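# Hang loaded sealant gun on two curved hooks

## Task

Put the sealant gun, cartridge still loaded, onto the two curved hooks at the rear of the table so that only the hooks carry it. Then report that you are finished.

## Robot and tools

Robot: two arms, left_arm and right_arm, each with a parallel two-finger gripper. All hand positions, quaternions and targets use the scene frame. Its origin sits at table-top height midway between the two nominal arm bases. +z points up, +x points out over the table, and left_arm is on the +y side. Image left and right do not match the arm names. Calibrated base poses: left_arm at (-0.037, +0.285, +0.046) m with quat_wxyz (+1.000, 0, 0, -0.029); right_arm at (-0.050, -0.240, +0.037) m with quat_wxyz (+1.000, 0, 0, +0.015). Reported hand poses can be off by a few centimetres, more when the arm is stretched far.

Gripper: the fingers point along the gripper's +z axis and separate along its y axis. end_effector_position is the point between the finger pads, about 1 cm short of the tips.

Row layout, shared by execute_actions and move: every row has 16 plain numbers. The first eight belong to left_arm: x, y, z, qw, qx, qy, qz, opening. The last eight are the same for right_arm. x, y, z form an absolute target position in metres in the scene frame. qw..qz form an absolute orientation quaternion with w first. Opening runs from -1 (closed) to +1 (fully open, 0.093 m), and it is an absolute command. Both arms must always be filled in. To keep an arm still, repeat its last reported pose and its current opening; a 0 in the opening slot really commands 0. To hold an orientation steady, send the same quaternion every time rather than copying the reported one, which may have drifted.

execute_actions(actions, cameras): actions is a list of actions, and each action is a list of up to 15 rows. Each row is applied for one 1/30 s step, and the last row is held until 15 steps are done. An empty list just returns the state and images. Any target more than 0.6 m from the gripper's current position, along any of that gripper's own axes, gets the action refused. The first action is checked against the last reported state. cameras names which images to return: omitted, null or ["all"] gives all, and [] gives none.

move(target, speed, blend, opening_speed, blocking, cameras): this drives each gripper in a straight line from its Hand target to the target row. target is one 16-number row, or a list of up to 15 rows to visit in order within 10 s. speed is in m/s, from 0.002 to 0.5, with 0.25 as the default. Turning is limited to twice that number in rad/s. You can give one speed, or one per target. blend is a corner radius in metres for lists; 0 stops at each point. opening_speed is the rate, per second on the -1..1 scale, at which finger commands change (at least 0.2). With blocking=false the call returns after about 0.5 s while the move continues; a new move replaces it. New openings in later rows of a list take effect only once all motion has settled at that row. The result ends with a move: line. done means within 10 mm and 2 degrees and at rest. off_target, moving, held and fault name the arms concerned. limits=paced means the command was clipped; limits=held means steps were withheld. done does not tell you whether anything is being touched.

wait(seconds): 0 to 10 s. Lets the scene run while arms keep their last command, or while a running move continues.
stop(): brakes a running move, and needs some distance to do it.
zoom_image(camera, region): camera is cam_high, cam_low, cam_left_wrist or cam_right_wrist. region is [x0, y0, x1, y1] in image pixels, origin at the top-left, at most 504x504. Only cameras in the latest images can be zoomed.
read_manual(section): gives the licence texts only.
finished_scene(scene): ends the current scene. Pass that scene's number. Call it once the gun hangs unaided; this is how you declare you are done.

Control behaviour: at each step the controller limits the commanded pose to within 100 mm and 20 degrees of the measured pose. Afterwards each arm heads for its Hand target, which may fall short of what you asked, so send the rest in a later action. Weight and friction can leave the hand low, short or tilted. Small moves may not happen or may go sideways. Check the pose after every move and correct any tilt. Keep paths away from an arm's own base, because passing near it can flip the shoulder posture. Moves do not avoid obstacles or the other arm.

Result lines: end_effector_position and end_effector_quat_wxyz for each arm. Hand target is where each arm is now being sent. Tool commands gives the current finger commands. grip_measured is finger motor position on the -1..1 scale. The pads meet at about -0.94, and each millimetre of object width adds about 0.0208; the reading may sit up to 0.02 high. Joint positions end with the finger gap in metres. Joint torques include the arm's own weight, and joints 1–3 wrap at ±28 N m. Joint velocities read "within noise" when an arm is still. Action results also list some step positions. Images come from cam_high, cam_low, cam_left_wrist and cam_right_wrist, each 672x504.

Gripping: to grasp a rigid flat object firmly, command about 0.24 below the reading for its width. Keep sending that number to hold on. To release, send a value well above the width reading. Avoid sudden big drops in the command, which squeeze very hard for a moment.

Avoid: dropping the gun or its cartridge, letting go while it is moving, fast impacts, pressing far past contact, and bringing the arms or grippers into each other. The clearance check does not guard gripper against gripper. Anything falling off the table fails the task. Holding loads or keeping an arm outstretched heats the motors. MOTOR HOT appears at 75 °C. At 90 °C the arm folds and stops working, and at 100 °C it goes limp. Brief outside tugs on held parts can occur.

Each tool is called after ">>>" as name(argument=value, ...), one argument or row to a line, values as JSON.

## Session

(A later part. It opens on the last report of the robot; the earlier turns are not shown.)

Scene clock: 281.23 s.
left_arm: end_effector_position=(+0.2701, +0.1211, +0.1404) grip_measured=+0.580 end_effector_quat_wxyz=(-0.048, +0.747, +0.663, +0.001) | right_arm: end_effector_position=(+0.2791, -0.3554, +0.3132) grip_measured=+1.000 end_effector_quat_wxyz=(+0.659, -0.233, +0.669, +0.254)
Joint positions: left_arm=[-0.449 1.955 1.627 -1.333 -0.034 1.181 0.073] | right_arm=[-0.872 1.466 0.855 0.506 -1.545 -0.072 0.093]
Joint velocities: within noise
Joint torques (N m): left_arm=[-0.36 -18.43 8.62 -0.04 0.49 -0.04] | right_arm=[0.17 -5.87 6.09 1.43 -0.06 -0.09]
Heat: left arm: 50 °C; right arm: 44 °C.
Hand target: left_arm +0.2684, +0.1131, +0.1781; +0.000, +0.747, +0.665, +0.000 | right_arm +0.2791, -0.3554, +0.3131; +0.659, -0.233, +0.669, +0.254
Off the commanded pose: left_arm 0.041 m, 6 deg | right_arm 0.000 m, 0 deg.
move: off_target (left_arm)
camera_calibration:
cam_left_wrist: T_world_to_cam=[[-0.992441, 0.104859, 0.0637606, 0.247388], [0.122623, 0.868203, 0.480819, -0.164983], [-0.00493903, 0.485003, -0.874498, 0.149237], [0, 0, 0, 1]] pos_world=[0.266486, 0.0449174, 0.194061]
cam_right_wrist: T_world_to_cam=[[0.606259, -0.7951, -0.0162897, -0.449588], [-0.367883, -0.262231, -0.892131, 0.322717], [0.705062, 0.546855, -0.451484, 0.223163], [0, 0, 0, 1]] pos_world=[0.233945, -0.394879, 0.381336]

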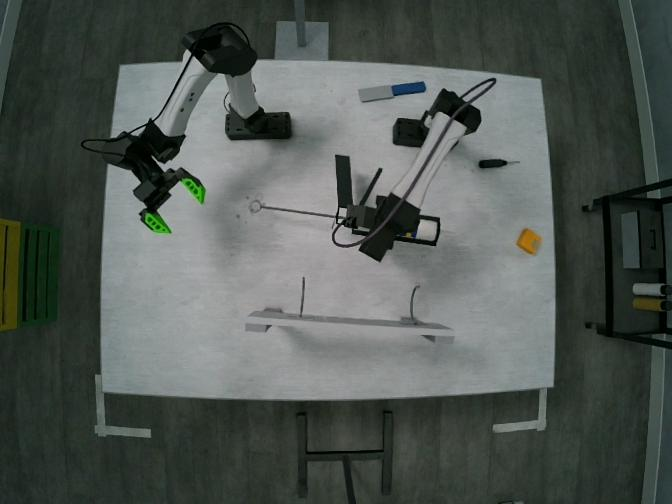

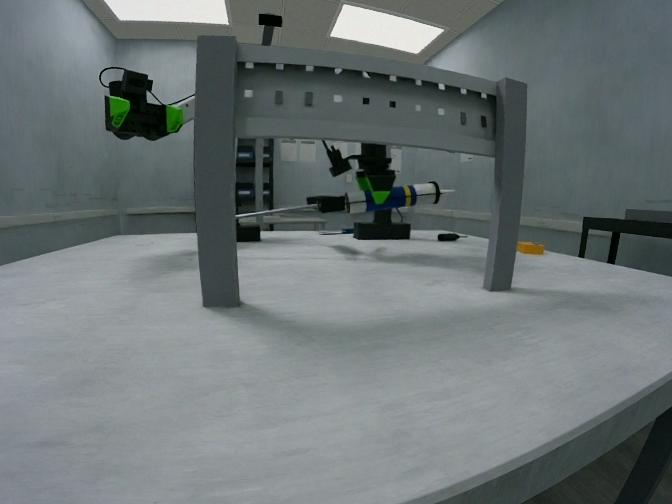

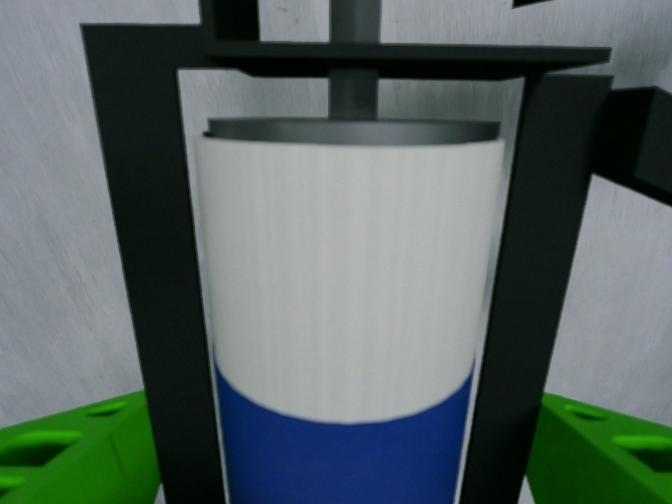

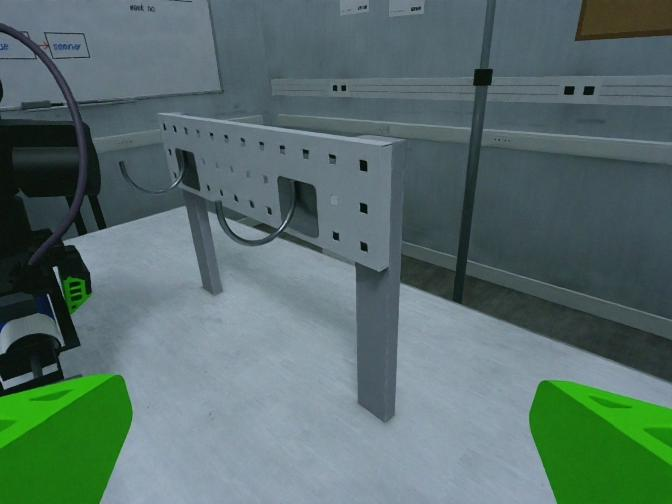

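>>> move(
  target=[
    [0.2695, 0.113, 0.10, 0, 0.7467, 0.6652, 0, 0.2, 0.2791, -0.3554, 0.3131, 0.659, -0.233, 0.669, 0.254, 1],
    [0.2695, 0.116, 0.02, 0, 0.7467, 0.6652, 0, 0.2, 0.2791, -0.3554, 0.3131, 0.659, -0.233, 0.669, 0.254, 1],
  ],
  speed=[0.12,0.05],
  blend=0.02,
  cameras=["cam_low","cam_left_wrist"],
)

Scene clock: 326.00 s.
left_arm: end_effector_position=(+0.2678, +0.1203, +0.0288) grip_measured=+0.580 end_effector_quat_wxyz=(-0.006, +0.747, +0.665, +0.008) | right_arm: end_effector_position=(+0.2791, -0.3554, +0.3132) grip_measured=+1.000 end_effector_quat_wxyz=(+0.659, -0.233, +0.669, +0.254)
Joint positions: left_arm=[-0.447 2.003 1.232 -0.806 -0.018 1.182 0.073] | right_arm=[-0.872 1.466 0.855 0.506 -1.545 -0.072 0.093]
Joint velocities: within noise
Joint torques (N m): left_arm=[0.14 -8.2 4.4 0.88 0.28 0.02] | right_arm=[0.17 -5.91 6.12 1.42 -0.05 -0.09]
Heat: left arm: 63 °C; right arm: 44 °C.
Hand target: left_arm +0.2693, +0.1162, +0.0203; +0.000, +0.747, +0.665, +0.000 | right_arm +0.2791, -0.3554, +0.3131; +0.659, -0.233, +0.669, +0.254
Off the commanded pose: left_arm 0.010 m, 1 deg | right_arm 0.000 m, 0 deg.
move: done
camera_calibration:
cam_left_wrist: T_world_to_cam=[[-0.994532, 0.104114, -0.00809618, 0.255039], [0.0899701, 0.893615, 0.439724, -0.103473], [0.0530165, 0.436591, -0.898096, 0.0430704], [0, 0, 0, 1]] pos_world=[0.26067, 0.0471073, 0.0862456]
Images, in order (width x height): cam_low 672x504, cam_left_wrist 672x504.

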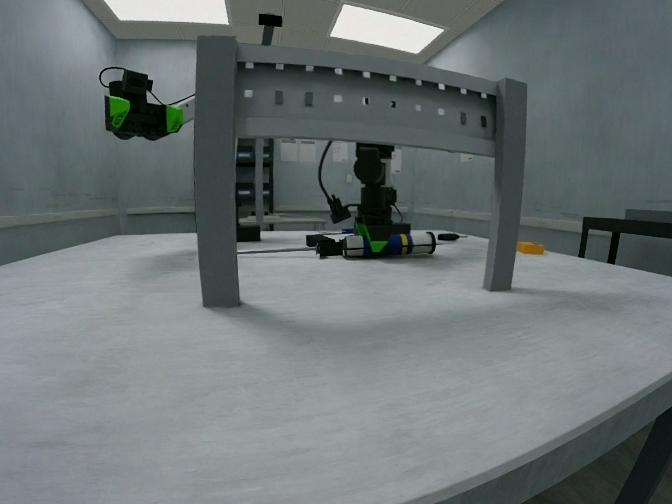

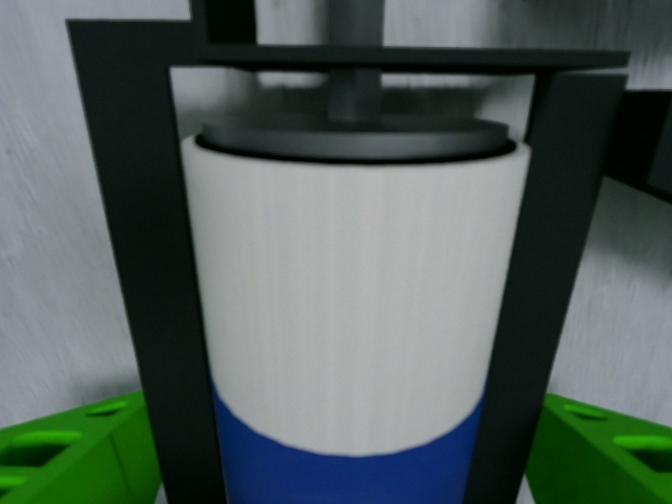

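>>> move(
  target=[
    [0.2695, 0.116, 0.02, 0, 0.7467, 0.6652, 0, 1, 0.2791, -0.3554, 0.3131, 0.659, -0.233, 0.669, 0.254, 1],
    [0.2695, 0.116, 0.15, 0, 0.7467, 0.6652, 0, 1, 0.2791, -0.3554, 0.3131, 0.659, -0.233, 0.669, 0.254, 1],
    [0.22, 0.18, 0.30, 0.707, 0, 0.707, 0, 1, 0.2791, -0.3554, 0.3131, 0.659, -0.233, 0.669, 0.254, 1],
  ],
  speed=[0.1,0.1,0.3],
  opening_speed=1.0,
  cameras=["cam_left_wrist"],
)

>>> move(
  target=[0.25, -0.03, 0.30, 0.707, 0, 0.707, 0, 1, 0.2791, -0.3554, 0.3131, 0.659, -0.233, 0.669, 0.254, 1],
  speed=0.25,
  cameras=["cam_left_wrist","cam_high"],
)

Scene clock: 342.03 s.
left_arm: end_effector_position=(+0.2200, +0.1806, +0.3052) grip_measured=+1.000 end_effector_quat_wxyz=(+0.710, -0.001, +0.704, -0.004) | right_arm: end_effector_position=(+0.2791, -0.3554, +0.3132) grip_measured=+1.000 end_effector_quat_wxyz=(+0.659, -0.233, +0.669, +0.254)
Joint positions: left_arm=[-0.804 0.657 0.347 0.323 -0.857 0.002 0.093] | right_arm=[-0.872 1.466 0.855 0.506 -1.545 -0.072 0.093]
Joint velocities: within noise
Joint torques (N m): left_arm=[-0.47 0.99 5.71 2.3 -0.08 -0.01] | right_arm=[0.2 -5.9 6.06 1.42 -0.06 -0.07]
Heat: left arm: 58 °C; right arm: 44 °C.
Hand target: left_arm +0.2200, +0.1801, +0.3000; +0.707, +0.000, +0.707, +0.000 | right_arm +0.2791, -0.3554, +0.3131; +0.659, -0.233, +0.669, +0.254
Off the commanded pose: left_arm 0.005 m, 1 deg | right_arm 0.000 m, 0 deg.
move: done
camera_calibration:
cam_left_wrist: T_world_to_cam=[[0.00215981, -0.999829, 0.0183709, 0.175514], [-0.414729, -0.0176121, -0.909774, 0.412888], [0.909942, -0.00565402, -0.414696, 0.011302], [0, 0, 0, 1]] pos_world=[0.160574, 0.18282, 0.377098]
Images, in order (width x height): cam_left_wrist 672x504.

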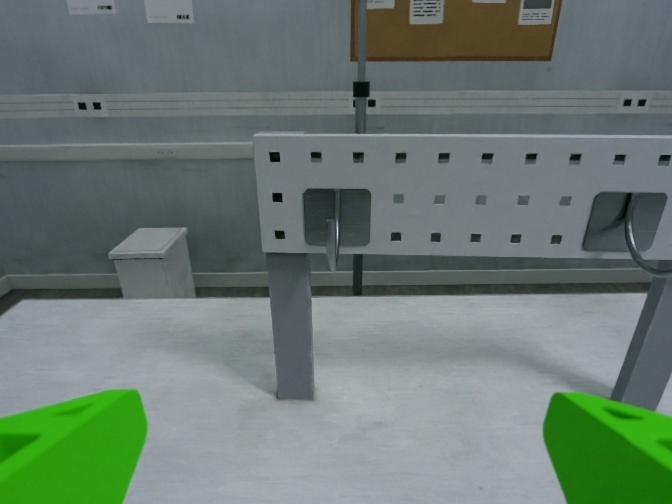

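Scene clock: 343.73 s.
left_arm: end_effector_position=(+0.2485, -0.0262, +0.3000) grip_measured=+1.000 end_effector_quat_wxyz=(+0.706, +0.001, +0.708, -0.005) | right_arm: end_effector_position=(+0.2791, -0.3554, +0.3132) grip_measured=+1.000 end_effector_quat_wxyz=(+0.659, -0.233, +0.669, +0.254)
Joint positions: left_arm=[-1.151 1.633 0.888 0.738 -1.199 -0.012 0.093] | right_arm=[-0.872 1.466 0.855 0.506 -1.545 -0.072 0.093]
Joint velocities: within noise
Joint torques (N m): left_arm=[-0.05 -6.05 7.34 2.08 -0.11 0.12] | right_arm=[0.18 -5.86 6.11 1.4 -0.06 -0.08]
Heat: left arm: 58 °C; right arm: 43 °C.
Hand target: left_arm +0.2499, -0.0299, +0.3000; +0.707, +0.000, +0.707, +0.000 | right_arm +0.2791, -0.3554, +0.3131; +0.659, -0.233, +0.669, +0.254
Off the commanded pose: left_arm 0.004 m, 1 deg | right_arm 0.000 m, 0 deg.
move: done
camera_calibration:
cam_left_wrist: T_world_to_cam=[[-0.00225927, -0.999854, 0.016919, -0.0297285], [-0.424499, -0.01436, -0.905314, 0.417494], [0.905425, -0.00922743, -0.424405, -0.0140241], [0, 0, 0, 1]] pos_world=[0.189857, -0.0238584, 0.372514]
Images, in order (width x height): cam_high 672x504, cam_left_wrist 672x504.

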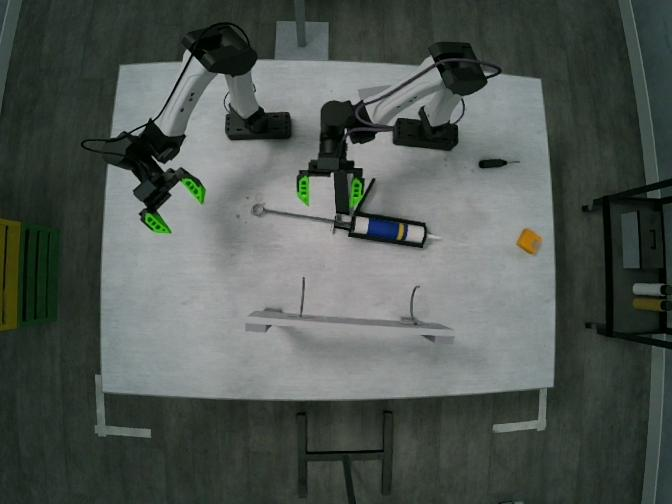

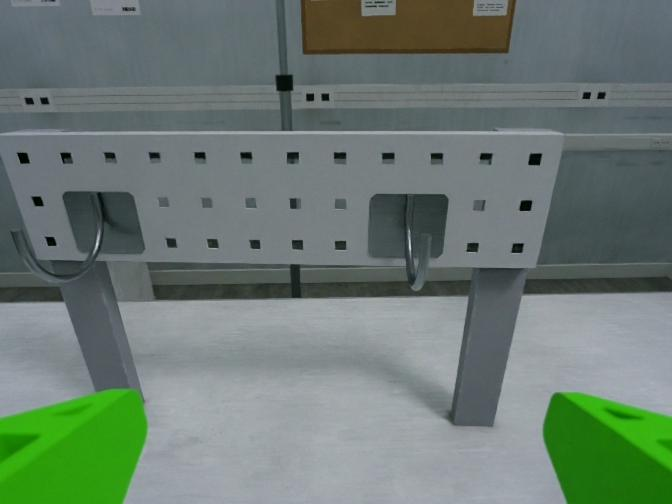

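>>> move(
  target=[
    [0.22, 0.10, 0.26, 0, 0.7467, 0.6652, 0, 1, 0.2791, -0.3554, 0.3131, 0.659, -0.233, 0.669, 0.254, 1],
    [0.266, 0.107, 0.14, 0, 0.7467, 0.6652, 0, 1, 0.2791, -0.3554, 0.3131, 0.659, -0.233, 0.669, 0.254, 1],
    [0.266, 0.107, 0.06, 0, 0.7467, 0.6652, 0, 1, 0.2791, -0.3554, 0.3131, 0.659, -0.233, 0.669, 0.254, 1],
  ],
  speed=[0.25,0.2,0.1],
  cameras=["cam_left_wrist"],
)

Scene clock: 415.80 s.
left_arm: end_effector_position=(+0.2659, +0.1038, +0.0686) grip_measured=+1.000 end_effector_quat_wxyz=(+0.010, +0.745, +0.667, -0.002) | right_arm: end_effector_position=(+0.2791, -0.3554, +0.3132) grip_measured=+1.000 end_effector_quat_wxyz=(+0.659, -0.233, +0.669, +0.254)
Joint positions: left_arm=[-0.477 1.939 1.314 -0.928 0.009 1.146 0.093] | right_arm=[-0.872 1.466 0.855 0.506 -1.545 -0.072 0.093]
Joint velocities: within noise
Joint torques (N m): left_arm=[0.39 -8.14 4.6 0.67 -0.03 0.1] | right_arm=[0.16 -5.94 6.08 1.42 -0.07 -0.09]
Heat: left arm: 45 °C; right arm: 43 °C.
Hand target: left_arm +0.2658, +0.1070, +0.0601; +0.000, +0.747, +0.665, +0.000 | right_arm +0.2791, -0.3554, +0.3131; +0.659, -0.233, +0.669, +0.254
Off the commanded pose: left_arm 0.009 m, 1 deg | right_arm 0.000 m, 0 deg.
move: done
camera_calibration:
cam_left_wrist: T_world_to_cam=[[-0.994992, 0.0980935, -0.0191806, 0.256753], [0.0818194, 0.909579, 0.407397, -0.103327], [0.0574093, 0.403788, -0.91305, 0.0893413], [0, 0, 0, 1]] pos_world=[0.258792, 0.0327232, 0.128593]
Images, in order (width x height): cam_left_wrist 672x504.

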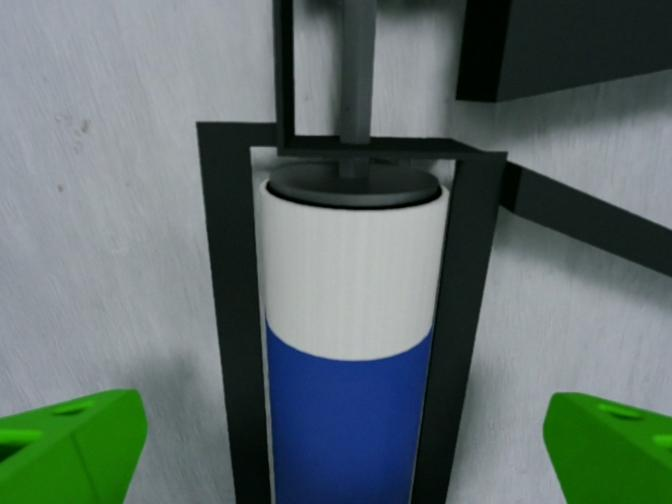

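>>> move(
  target=[
    [0.2665, 0.108, 0.017, 0, 0.7467, 0.6652, 0, 1, 0.2791, -0.3554, 0.3131, 0.659, -0.233, 0.669, 0.254, 1],
    [0.2665, 0.108, 0.017, 0, 0.7467, 0.6652, 0, 0.5, 0.2791, -0.3554, 0.3131, 0.659, -0.233, 0.669, 0.254, 1],
    [0.2665, 0.108, 0.022, 0, 0.7467, 0.6652, 0, 0.2, 0.2791, -0.3554, 0.3131, 0.659, -0.233, 0.669, 0.254, 1],
  ],
  speed=0.08,
  opening_speed=0.4,
  cameras=["cam_left_wrist"],
)

Scene clock: 428.43 s.
left_arm: end_effector_position=(+0.2660, +0.1040, +0.0260) grip_measured=+0.580 end_effector_quat_wxyz=(+0.008, +0.746, +0.665, -0.002) | right_arm: end_effector_position=(+0.2791, -0.3554, +0.3132) grip_measured=+1.000 end_effector_quat_wxyz=(+0.659, -0.233, +0.669, +0.254)
Joint positions: left_arm=[-0.477 2.013 1.235 -0.777 0.008 1.152 0.073] | right_arm=[-0.872 1.466 0.855 0.506 -1.545 -0.072 0.093]
Joint velocities: within noise
Joint torques (N m): left_arm=[0.66 -9.18 4.98 0.53 0 0.09] | right_arm=[0.24 -5.89 6.12 1.43 -0.07 -0.09]
Heat: left arm: 45 °C; right arm: 43 °C.
Hand target: left_arm +0.2664, +0.1080, +0.0220; +0.000, +0.747, +0.665, +0.000 | right_arm +0.2791, -0.3554, +0.3131; +0.659, -0.233, +0.669, +0.254
Off the commanded pose: left_arm 0.006 m, 1 deg | right_arm 0.000 m, 0 deg.
move: done
camera_calibration:
cam_left_wrist: T_world_to_cam=[[-0.994503, 0.103439, -0.0162779, 0.255186], [0.0877237, 0.90791, 0.409882, -0.0876336], [0.0571767, 0.406201, -0.911993, 0.0501702], [0, 0, 0, 1]] pos_world=[0.258602, 0.0327881, 0.0858282]
Images, in order (width x height): cam_left_wrist 672x504.

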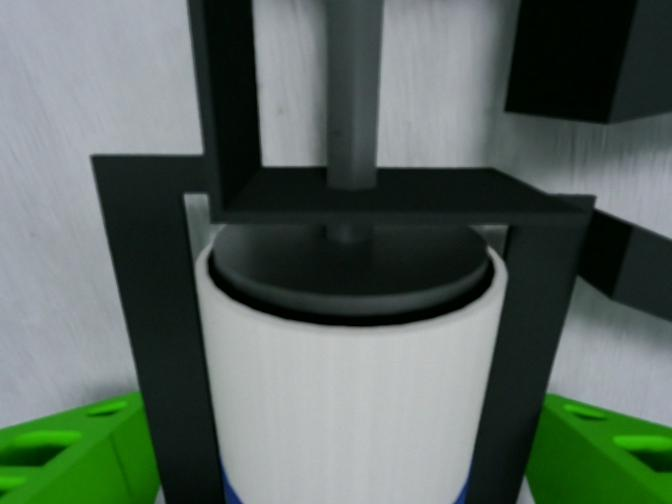

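>>> move(
  target=[
    [0.264, 0.10, 0.26, 0, 0.7467, 0.6652, 0, 0.2, 0.2791, -0.3554, 0.3131, 0.659, -0.233, 0.669, 0.254, 1],
    [0.32, 0.098, 0.39, 0.458, 0.529, 0.470, 0.539, 0.2, 0.2791, -0.3554, 0.3131, 0.659, -0.233, 0.669, 0.254, 1],
  ],
  speed=[0.12,0.25],
  blend=0.04,
)

Scene clock: 445.33 s.
left_arm: end_effector_position=(+0.3139, +0.0932, +0.3135) grip_measured=+0.580 end_effector_quat_wxyz=(+0.355, +0.639, +0.452, +0.512) | right_arm: end_effector_position=(+0.2791, -0.3554, +0.3132) grip_measured=+1.000 end_effector_quat_wxyz=(+0.659, -0.233, +0.669, +0.254)
Joint positions: left_arm=[-0.744 1.3 0.905 0.074 -0.783 1.688 0.073] | right_arm=[-0.872 1.466 0.855 0.506 -1.545 -0.072 0.093]
Joint velocities: within noise
Joint torques (N m): left_arm=[0.62 -11.88 8.81 4.32 -0.55 -0.1] | right_arm=[0.18 -5.87 6.12 1.41 -0.06 -0.09]
Heat: left arm: 49 °C; right arm: 43 °C.
Hand target: left_arm +0.3120, +0.1046, +0.3870; +0.453, +0.534, +0.476, +0.532 | right_arm +0.2791, -0.3554, +0.3131; +0.659, -0.233, +0.669, +0.254
Off the commanded pose: left_arm 0.077 m, 18 deg | right_arm 0.000 m, 0 deg.
move: off_target (left_arm); limits=paced
camera_calibration:
cam_left_wrist: T_world_to_cam=[[-0.207956, 0.329549, -0.920951, 0.324319], [-0.352166, 0.853169, 0.384815, -0.0488095], [0.912542, 0.404352, -0.0613659, -0.220949], [0, 0, 0, 1]] pos_world=[0.25188, 0.0241049, 0.303906]
cam_right_wrist: T_world_to_cam=[[0.606259, -0.7951, -0.0162897, -0.449588], [-0.367883, -0.262231, -0.892131, 0.322717], [0.705062, 0.546855, -0.451484, 0.223163], [0, 0, 0, 1]] pos_world=[0.233945, -0.394879, 0.381336]

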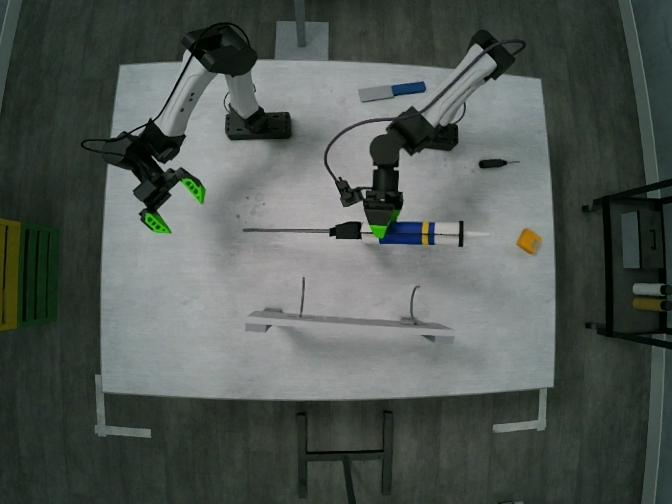

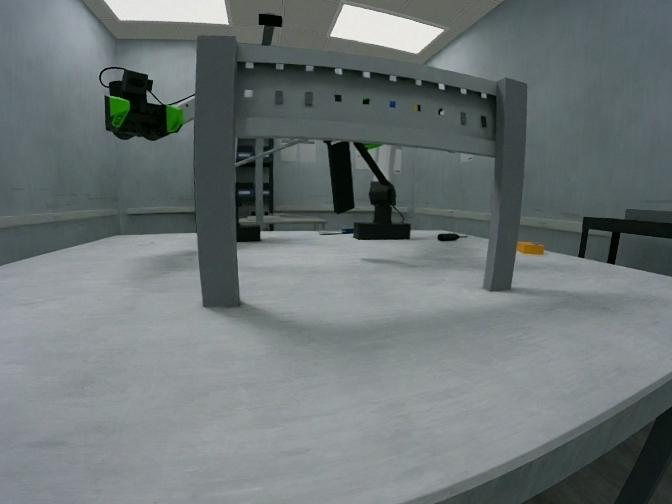

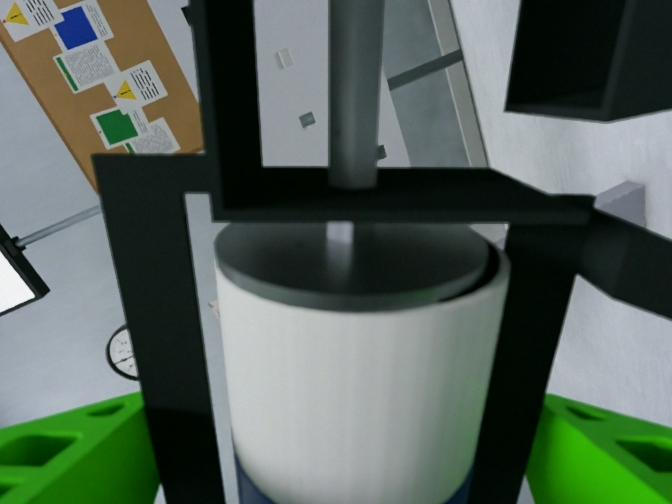

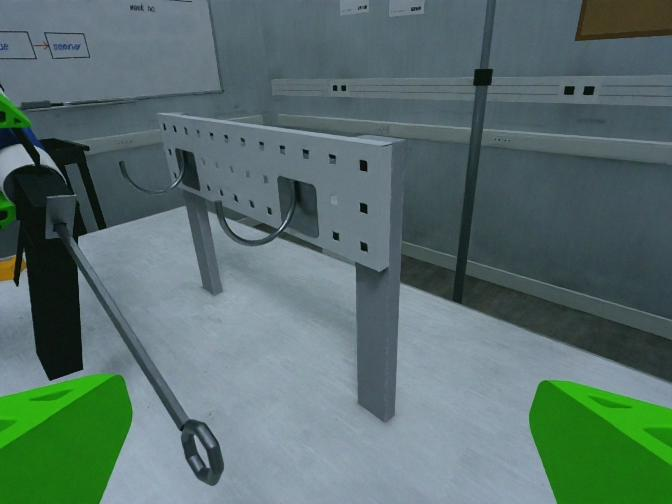

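>>> move(
  target=[0.335, 0.108, 0.415, 0.564, 0.4215, 0.4582, 0.5426, 0.2, 0.2791, -0.3554, 0.3131, 0.659, -0.233, 0.669, 0.254, 1],
  speed=0.2,
  cameras=["cam_high","cam_right_wrist"],
)

Scene clock: 463.93 s.
left_arm: end_effector_position=(+0.3245, +0.1105, +0.3180) grip_measured=+0.580 end_effector_quat_wxyz=(+0.374, +0.625, +0.457, +0.510) | right_arm: end_effector_position=(+0.2791, -0.3554, +0.3132) grip_measured=+1.000 end_effector_quat_wxyz=(+0.659, -0.233, +0.669, +0.254)
Joint positions: left_arm=[-0.667 1.273 0.872 0.134 -0.706 1.702 0.073] | right_arm=[-0.872 1.466 0.855 0.506 -1.545 -0.072 0.093]
Joint velocities: within noise
Joint torques (N m): left_arm=[0.58 -11.21 11.9 4.5 -0.24 -0.11] | right_arm=[0.17 -5.91 6.08 1.43 -0.06 -0.08]
Heat: left arm: 52 °C; right arm: 43 °C.
Hand target: left_arm +0.3211, +0.1180, +0.4114; +0.491, +0.508, +0.467, +0.532 | right_arm +0.2791, -0.3554, +0.3131; +0.659, -0.233, +0.669, +0.254
Off the commanded pose: left_arm 0.098 m, 32 deg; orientation clipped | right_arm 0.000 m, 0 deg.
move: off_target (left_arm); limits=paced
camera_calibration:
cam_right_wrist: T_world_to_cam=[[0.606259, -0.7951, -0.0162897, -0.449588], [-0.367883, -0.262231, -0.892131, 0.322717], [0.705062, 0.546855, -0.451484, 0.223163], [0, 0, 0, 1]] pos_world=[0.233945, -0.394879, 0.381336]
Images, in order (width x height): cam_high 672x504, cam_right_wrist 672x504.

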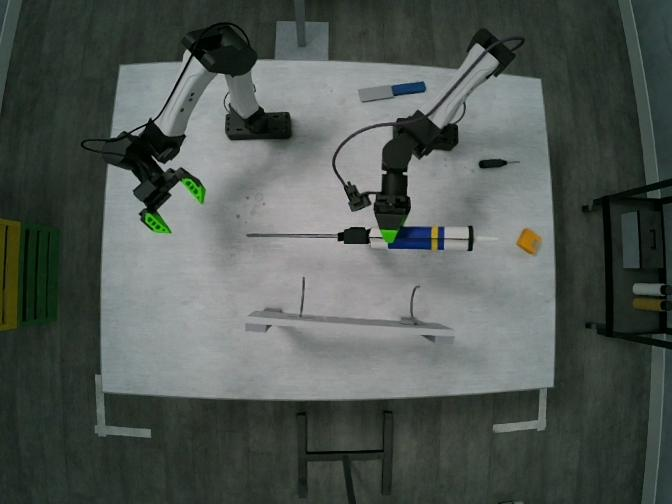

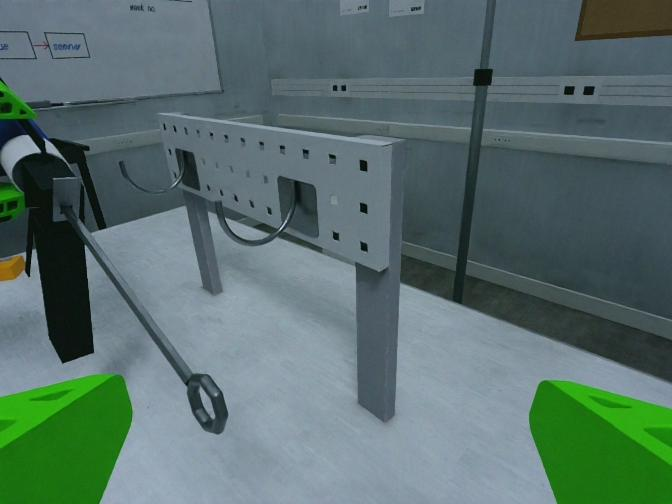

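>>> move(
  target=[0.395, 0.108, 0.43, 0.564, 0.4215, 0.4582, 0.5426, 0.2, 0.2791, -0.3554, 0.3131, 0.659, -0.233, 0.669, 0.254, 1],
  speed=0.2,
  cameras=["cam_high","cam_right_wrist"],
)

Scene clock: 502.03 s.
left_arm: end_effector_position=(+0.3764, +0.1137, +0.3387) grip_measured=+0.580 end_effector_quat_wxyz=(+0.402, +0.599, +0.473, +0.505) | right_arm: end_effector_position=(+0.2791, -0.3554, +0.3132) grip_measured=+1.000 end_effector_quat_wxyz=(+0.659, -0.233, +0.669, +0.254)
Joint positions: left_arm=[-0.546 1.414 1.021 0.192 -0.589 1.688 0.073] | right_arm=[-0.872 1.466 0.855 0.506 -1.545 -0.072 0.093]
Joint velocities: within noise
Joint torques (N m): left_arm=[0.75 -8.79 12.25 4.76 -0.1 -0.31] | right_arm=[0.13 -5.89 6.11 1.41 -0.05 -0.08]
Heat: left arm: 69 °C; right arm: 43 °C.
Hand target: left_arm +0.3777, +0.1171, +0.4267; +0.514, +0.485, +0.470, +0.529 | right_arm +0.2791, -0.3554, +0.3131; +0.659, -0.233, +0.669, +0.254
Off the commanded pose: left_arm 0.093 m, 28 deg; orientation clipped | right_arm 0.000 m, 0 deg.
move: off_target (left_arm); limits=paced
camera_calibration:
cam_right_wrist: T_world_to_cam=[[0.606259, -0.7951, -0.0162897, -0.449588], [-0.367883, -0.262231, -0.892131, 0.322717], [0.705062, 0.546855, -0.451484, 0.223163], [0, 0, 0, 1]] pos_world=[0.233945, -0.394879, 0.381336]
Images, in order (width x height): cam_high 672x504, cam_right_wrist 672x504.

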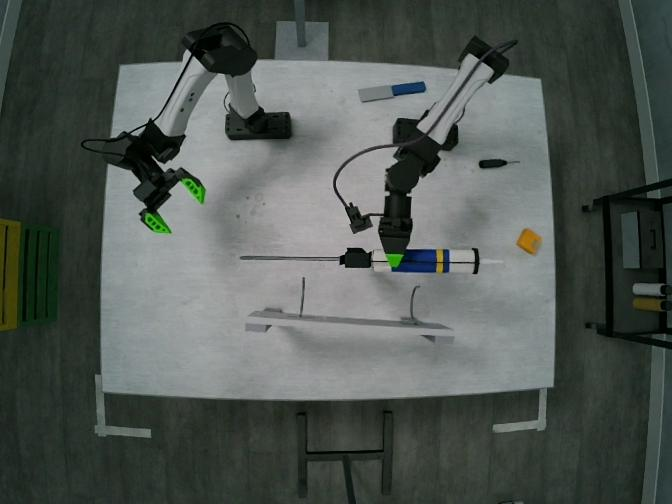

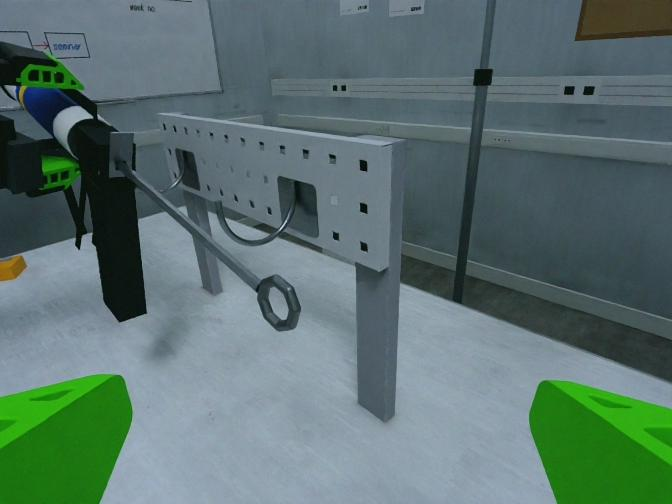

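>>> move(
  target=[0.495, 0.104, 0.435, 0.564, 0.4215, 0.4582, 0.5426, 0.2, 0.2791, -0.3554, 0.3131, 0.659, -0.233, 0.669, 0.254, 1],
  speed=0.15,
  cameras=["cam_high","cam_right_wrist"],
)

Scene clock: 512.33 s.
left_arm: end_effector_position=(+0.4655, +0.1145, +0.3100) grip_measured=+0.580 end_effector_quat_wxyz=(+0.401, +0.596, +0.496, +0.488) | right_arm: end_effector_position=(+0.2791, -0.3554, +0.3132) grip_measured=+1.000 end_effector_quat_wxyz=(+0.659, -0.233, +0.669, +0.254)
Joint positions: left_arm=[-0.413 1.729 1.253 0.246 -0.466 1.655 0.073] | right_arm=[-0.872 1.466 0.855 0.506 -1.545 -0.072 0.093]
Joint velocities: within noise
Joint torques (N m): left_arm=[0.35 -12.3 12.26 4.77 -0.08 -0.26] | right_arm=[0.21 -5.9 6.12 1.41 -0.08 -0.1]
Heat: left arm: 68 °C; right arm: 43 °C.
Hand target: left_arm +0.4687, +0.1147, +0.4046; +0.513, +0.484, +0.477, +0.524 | right_arm +0.2791, -0.3554, +0.3131; +0.659, -0.233, +0.669, +0.254
Off the commanded pose: left_arm 0.129 m, 29 deg; position and orientation clipped | right_arm 0.000 m, 0 deg.
move: off_target (left_arm); limits=paced
camera_calibration:
cam_right_wrist: T_world_to_cam=[[0.606259, -0.7951, -0.0162897, -0.449588], [-0.367883, -0.262231, -0.892131, 0.322717], [0.705062, 0.546855, -0.451484, 0.223163], [0, 0, 0, 1]] pos_world=[0.233945, -0.394879, 0.381336]
Images, in order (width x height): cam_high 672x504, cam_right_wrist 672x504.

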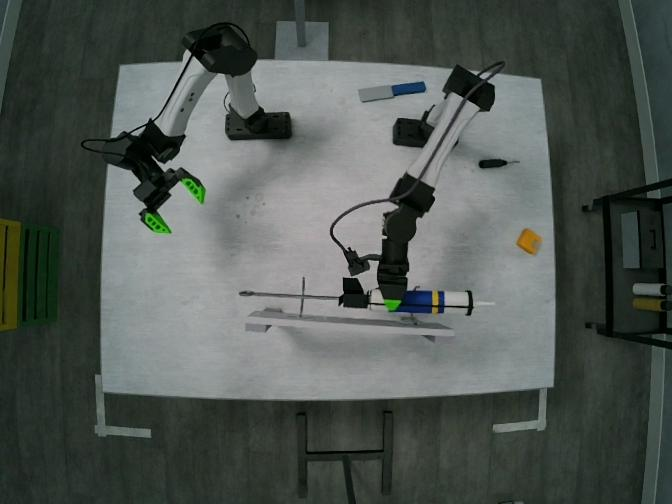

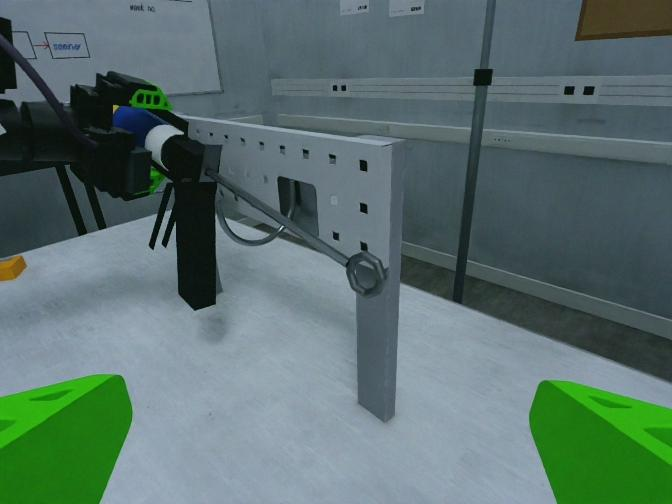

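>>> move(
  target=[0.478, 0.106, 0.355, 0.564, 0.4215, 0.4582, 0.5426, 0.2, 0.2791, -0.3554, 0.3131, 0.659, -0.233, 0.669, 0.254, 1],
  speed=0.06,
  cameras=["cam_high","cam_right_wrist"],
)

Scene clock: 524.83 s.
left_arm: end_effector_position=(+0.4723, +0.1107, +0.2754) grip_measured=+0.580 end_effector_quat_wxyz=(+0.463, +0.535, +0.490, +0.509) | right_arm: end_effector_position=(+0.2791, -0.3554, +0.3132) grip_measured=+1.000 end_effector_quat_wxyz=(+0.659, -0.233, +0.669, +0.254)
Joint positions: left_arm=[-0.416 1.841 1.083 0.698 -0.475 1.634 0.073] | right_arm=[-0.872 1.466 0.855 0.506 -1.545 -0.072 0.093]
Joint velocities: within noise
Joint torques (N m): left_arm=[-0.65 -12.6 8.83 4.92 -0.17 -0.21] | right_arm=[0.13 -5.87 6.08 1.42 -0.07 -0.08]
Heat: left arm: 76 °C; right arm: 43 °C. Fold the left arm in close to its base, or ease its load, before you think long.
Hand target: left_arm +0.4676, +0.1112, +0.3521; +0.559, +0.430, +0.466, +0.535 | right_arm +0.2791, -0.3554, +0.3131; +0.659, -0.233, +0.669, +0.254
Off the commanded pose: left_arm 0.080 m, 18 deg | right_arm 0.000 m, 0 deg.
MOTOR HOT: joint 4 (wrist pitch) of the left arm reports 76 °C; the controller's stop level is 90 °C. To cool a motor, set the load down, stop pushing, or move to a pose that needs little force.
move: off_target (left_arm); limits=paced
camera_calibration:
cam_right_wrist: T_world_to_cam=[[0.606259, -0.7951, -0.0162897, -0.449588], [-0.367883, -0.262231, -0.892131, 0.322717], [0.705062, 0.546855, -0.451484, 0.223163], [0, 0, 0, 1]] pos_world=[0.233945, -0.394879, 0.381336]
Images, in order (width x height): cam_high 672x504, cam_right_wrist 672x504.

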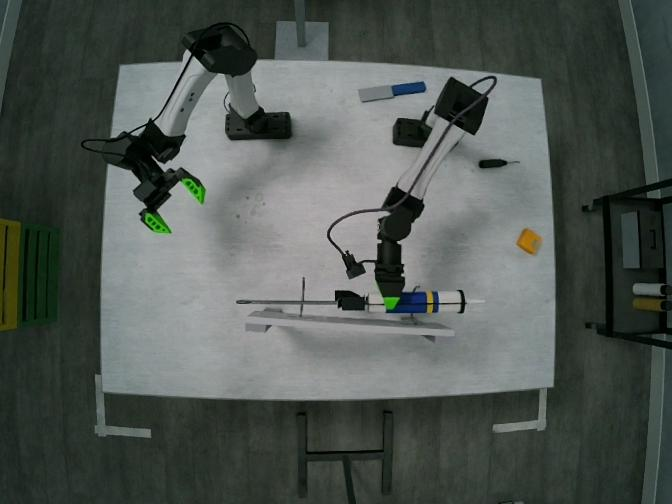

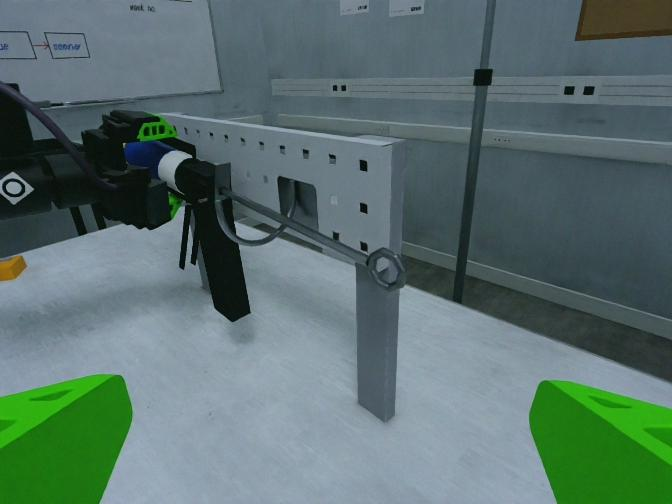

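>>> move(
  target=[
    [0.474, 0.106, 0.31, 0.515, 0.475, 0.466, 0.541, 0.2, 0.2791, -0.3554, 0.3131, 0.659, -0.233, 0.669, 0.254, 1],
    [0.474, 0.106, 0.27, 0.485, 0.50, 0.468, 0.54, 0.2, 0.2791, -0.3554, 0.3131, 0.659, -0.233, 0.669, 0.254, 1],
  ],
  speed=0.06,
  blend=0.02,
)

Scene clock: 533.00 s.
left_arm: end_effector_position=(+0.4724, +0.1077, +0.2583) grip_measured=+0.580 end_effector_quat_wxyz=(+0.470, +0.523, +0.477, +0.526) | right_arm: end_effector_position=(+0.2791, -0.3554, +0.3132) grip_measured=+1.000 end_effector_quat_wxyz=(+0.659, -0.233, +0.669, +0.254)
Joint positions: left_arm=[-0.426 1.91 1.038 0.868 -0.493 1.671 0.073] | right_arm=[-0.872 1.466 0.855 0.506 -1.545 -0.072 0.093]
Joint velocities: within noise
Joint torques (N m): left_arm=[-0.51 -9.31 6.43 3.27 -0.18 0.11] | right_arm=[0.23 -5.86 6.11 1.42 -0.08 -0.08]
Heat: left arm: 80 °C; right arm: 43 °C. Fold the left arm in close to its base, or ease its load, before you think long.
Hand target: left_arm +0.4734, +0.1063, +0.2698; +0.485, +0.502, +0.470, +0.540 | right_arm +0.2791, -0.3554, +0.3131; +0.659, -0.233, +0.669, +0.254
Off the commanded pose: left_arm 0.012 m, 4 deg | right_arm 0.000 m, 0 deg.
MOTOR HOT: still on. Joint 4 (wrist pitch) of the left arm reports 80 °C.
move: off_target (left_arm)
camera_calibration:
cam_left_wrist: T_world_to_cam=[[0.00204879, 0.0913301, -0.995819, 0.247414], [-0.431103, 0.898612, 0.081528, 0.126571], [0.9023, 0.429133, 0.0412138, -0.399202], [0, 0, 0, 1]] pos_world=[0.414258, 0.0349759, 0.252513]
cam_right_wrist: T_world_to_cam=[[0.606259, -0.7951, -0.0162897, -0.449588], [-0.367883, -0.262231, -0.892131, 0.322717], [0.705062, 0.546855, -0.451484, 0.223163], [0, 0, 0, 1]] pos_world=[0.233945, -0.394879, 0.381336]

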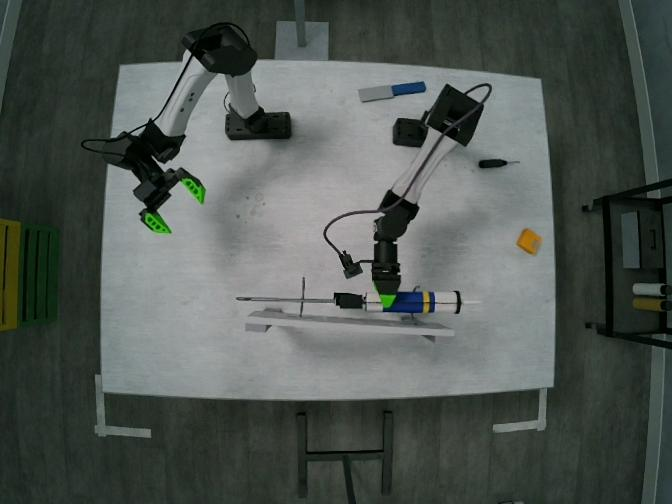

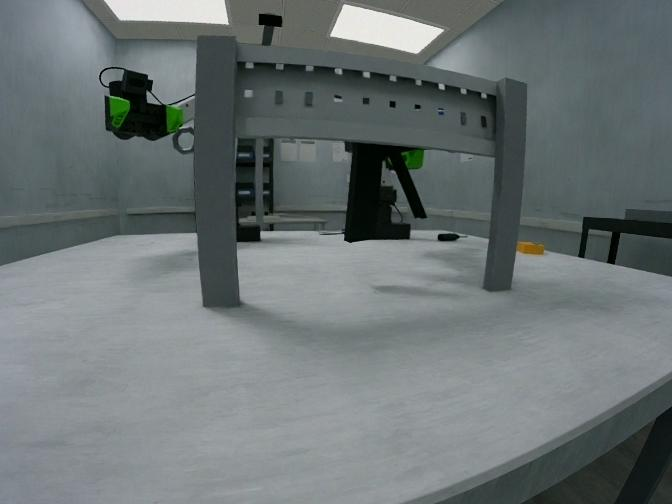

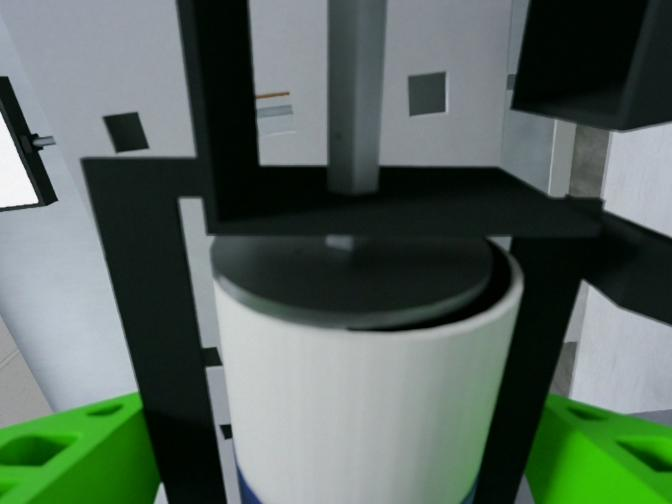

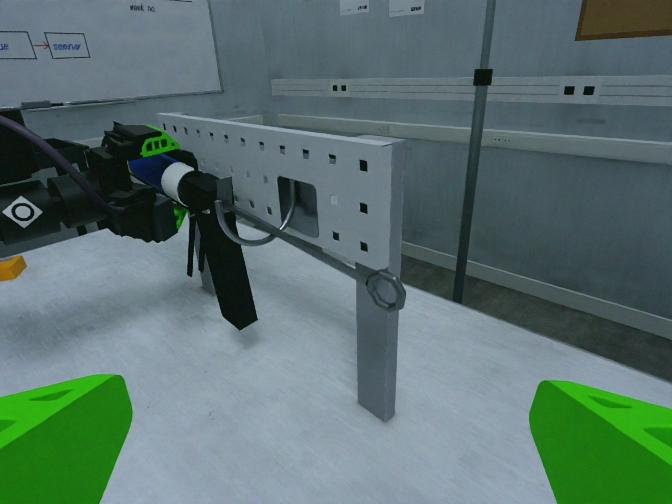

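>>> move(
  target=[
    [0.474, 0.106, 0.25, 0.46, 0.527, 0.472, 0.537, 0.2, 0.2791, -0.3554, 0.3131, 0.659, -0.233, 0.669, 0.254, 1],
  ],
  speed=0.06,
  cameras=["cam_right_wrist","cam_left_wrist"],
)

Scene clock: 538.13 s.
left_arm: end_effector_position=(+0.4726, +0.1085, +0.2575) grip_measured=+0.580 end_effector_quat_wxyz=(+0.469, +0.522, +0.478, +0.528) | right_arm: end_effector_position=(+0.2791, -0.3554, +0.3132) grip_measured=+1.000 end_effector_quat_wxyz=(+0.659, -0.233, +0.669, +0.254)
Joint positions: left_arm=[-0.426 1.913 1.038 0.872 -0.498 1.673 0.073] | right_arm=[-0.872 1.466 0.855 0.506 -1.545 -0.072 0.093]
Joint velocities: within noise
Joint torques (N m): left_arm=[-0.51 -8.2 5.79 2.78 -0.14 0.23] | right_arm=[0.14 -5.87 6.11 1.43 -0.05 -0.08]
Heat: left arm: 74 °C; right arm: 43 °C. Fold the left arm in close to its base, or ease its load, before you think long.
Hand target: left_arm +0.4738, +0.1062, +0.2499; +0.460, +0.527, +0.472, +0.536 | right_arm +0.2791, -0.3554, +0.3131; +0.659, -0.233, +0.669, +0.254
Off the commanded pose: left_arm 0.008 m, 2 deg | right_arm 0.000 m, 0 deg.
MOTOR HOT: still on. Joint 4 (wrist pitch) of the left arm reports 74 °C.
move: done
camera_calibration:
cam_left_wrist: T_world_to_cam=[[0.00220902, 0.0932842, -0.995637, 0.246215], [-0.435943, 0.896139, 0.0829947, 0.128199], [0.899971, 0.433858, 0.0426462, -0.399474], [0, 0, 0, 1]] pos_world=[0.414858, 0.035463, 0.251537]
cam_right_wrist: T_world_to_cam=[[0.606259, -0.7951, -0.0162897, -0.449588], [-0.367883, -0.262231, -0.892131, 0.322717], [0.705062, 0.546855, -0.451484, 0.223163], [0, 0, 0, 1]] pos_world=[0.233945, -0.394879, 0.381336]
Images, in order (width x height): cam_left_wrist 672x504, cam_right_wrist 672x504.

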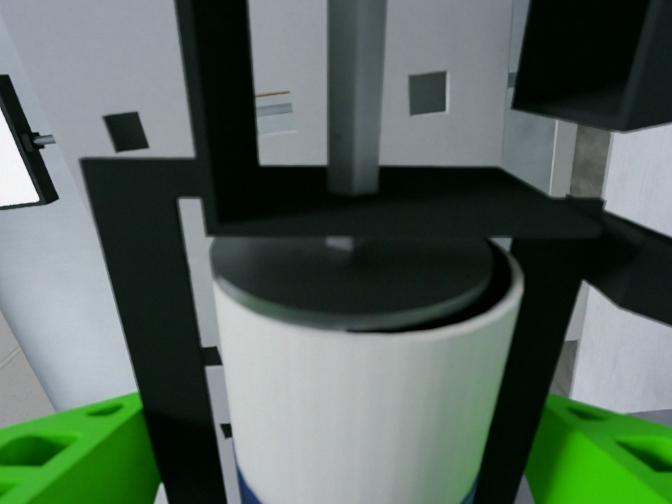

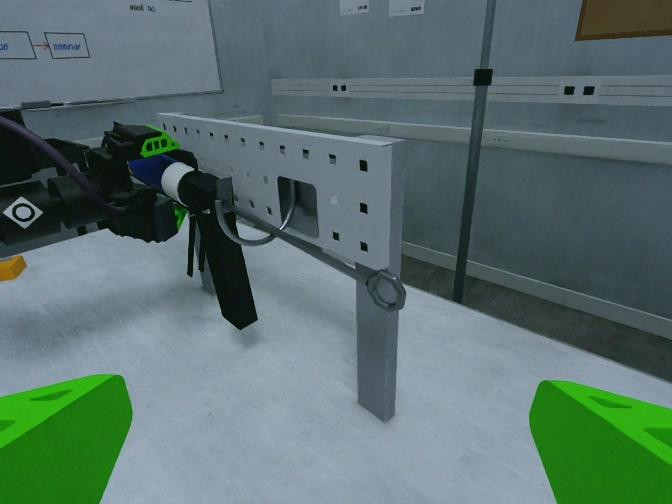

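>>> move(
  target=[0.474, 0.106, 0.25, 0.46, 0.527, 0.472, 0.537, 1, 0.2791, -0.3554, 0.3131, 0.659, -0.233, 0.669, 0.254, 1],
  speed=0.06,
  opening_speed=0.5,
  cameras=["cam_right_wrist","cam_left_wrist"],
)

Scene clock: 546.47 s.
left_arm: end_effector_position=(+0.4726, +0.1087, +0.2627) grip_measured=+1.000 end_effector_quat_wxyz=(+0.472, +0.517, +0.472, +0.536) | right_arm: end_effector_position=(+0.2791, -0.3554, +0.3132) grip_measured=+1.000 end_effector_quat_wxyz=(+0.659, -0.233, +0.669, +0.254)
Joint positions: left_arm=[-0.426 1.915 1.038 0.9 -0.502 1.691 0.093] | right_arm=[-0.872 1.466 0.855 0.506 -1.545 -0.072 0.093]
Joint velocities: within noise
Joint torques (N m): left_arm=[-0.4 -8.4 5.79 2.53 -0.1 0.06] | right_arm=[0.17 -5.93 6.08 1.42 -0.07 -0.08]
Heat: left arm: 69 °C; right arm: 43 °C.
Hand target: left_arm +0.4737, +0.1062, +0.2500; +0.460, +0.527, +0.472, +0.537 | right_arm +0.2791, -0.3554, +0.3131; +0.659, -0.233, +0.669, +0.254
Off the commanded pose: left_arm 0.013 m, 2 deg | right_arm 0.000 m, 0 deg.
MOTOR HOT: cleared for the motors of the left arm.
move: off_target (left_arm)
camera_calibration:
cam_left_wrist: T_world_to_cam=[[0.024445, 0.0991456, -0.994773, 0.239996], [-0.440641, 0.894262, 0.0783, 0.13124], [0.89735, 0.436424, 0.0655479, -0.404809], [0, 0, 0, 1]] pos_world=[0.415218, 0.0355106, 0.255]
cam_right_wrist: T_world_to_cam=[[0.606259, -0.7951, -0.0162897, -0.449588], [-0.367883, -0.262231, -0.892131, 0.322717], [0.705062, 0.546855, -0.451484, 0.223163], [0, 0, 0, 1]] pos_world=[0.233945, -0.394879, 0.381336]
Images, in order (width x height): cam_left_wrist 672x504, cam_right_wrist 672x504.

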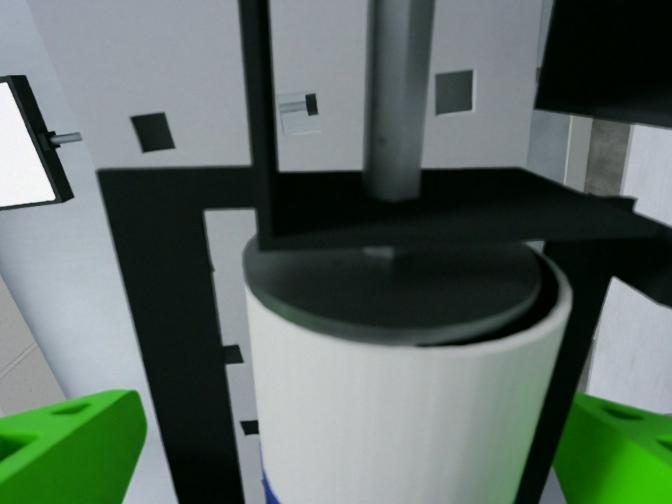

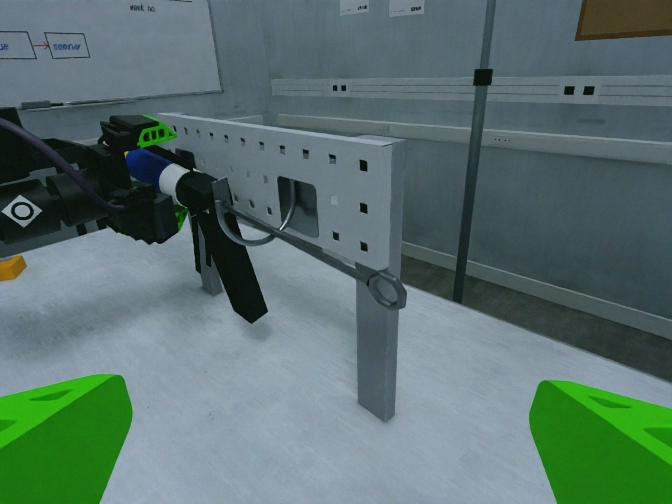

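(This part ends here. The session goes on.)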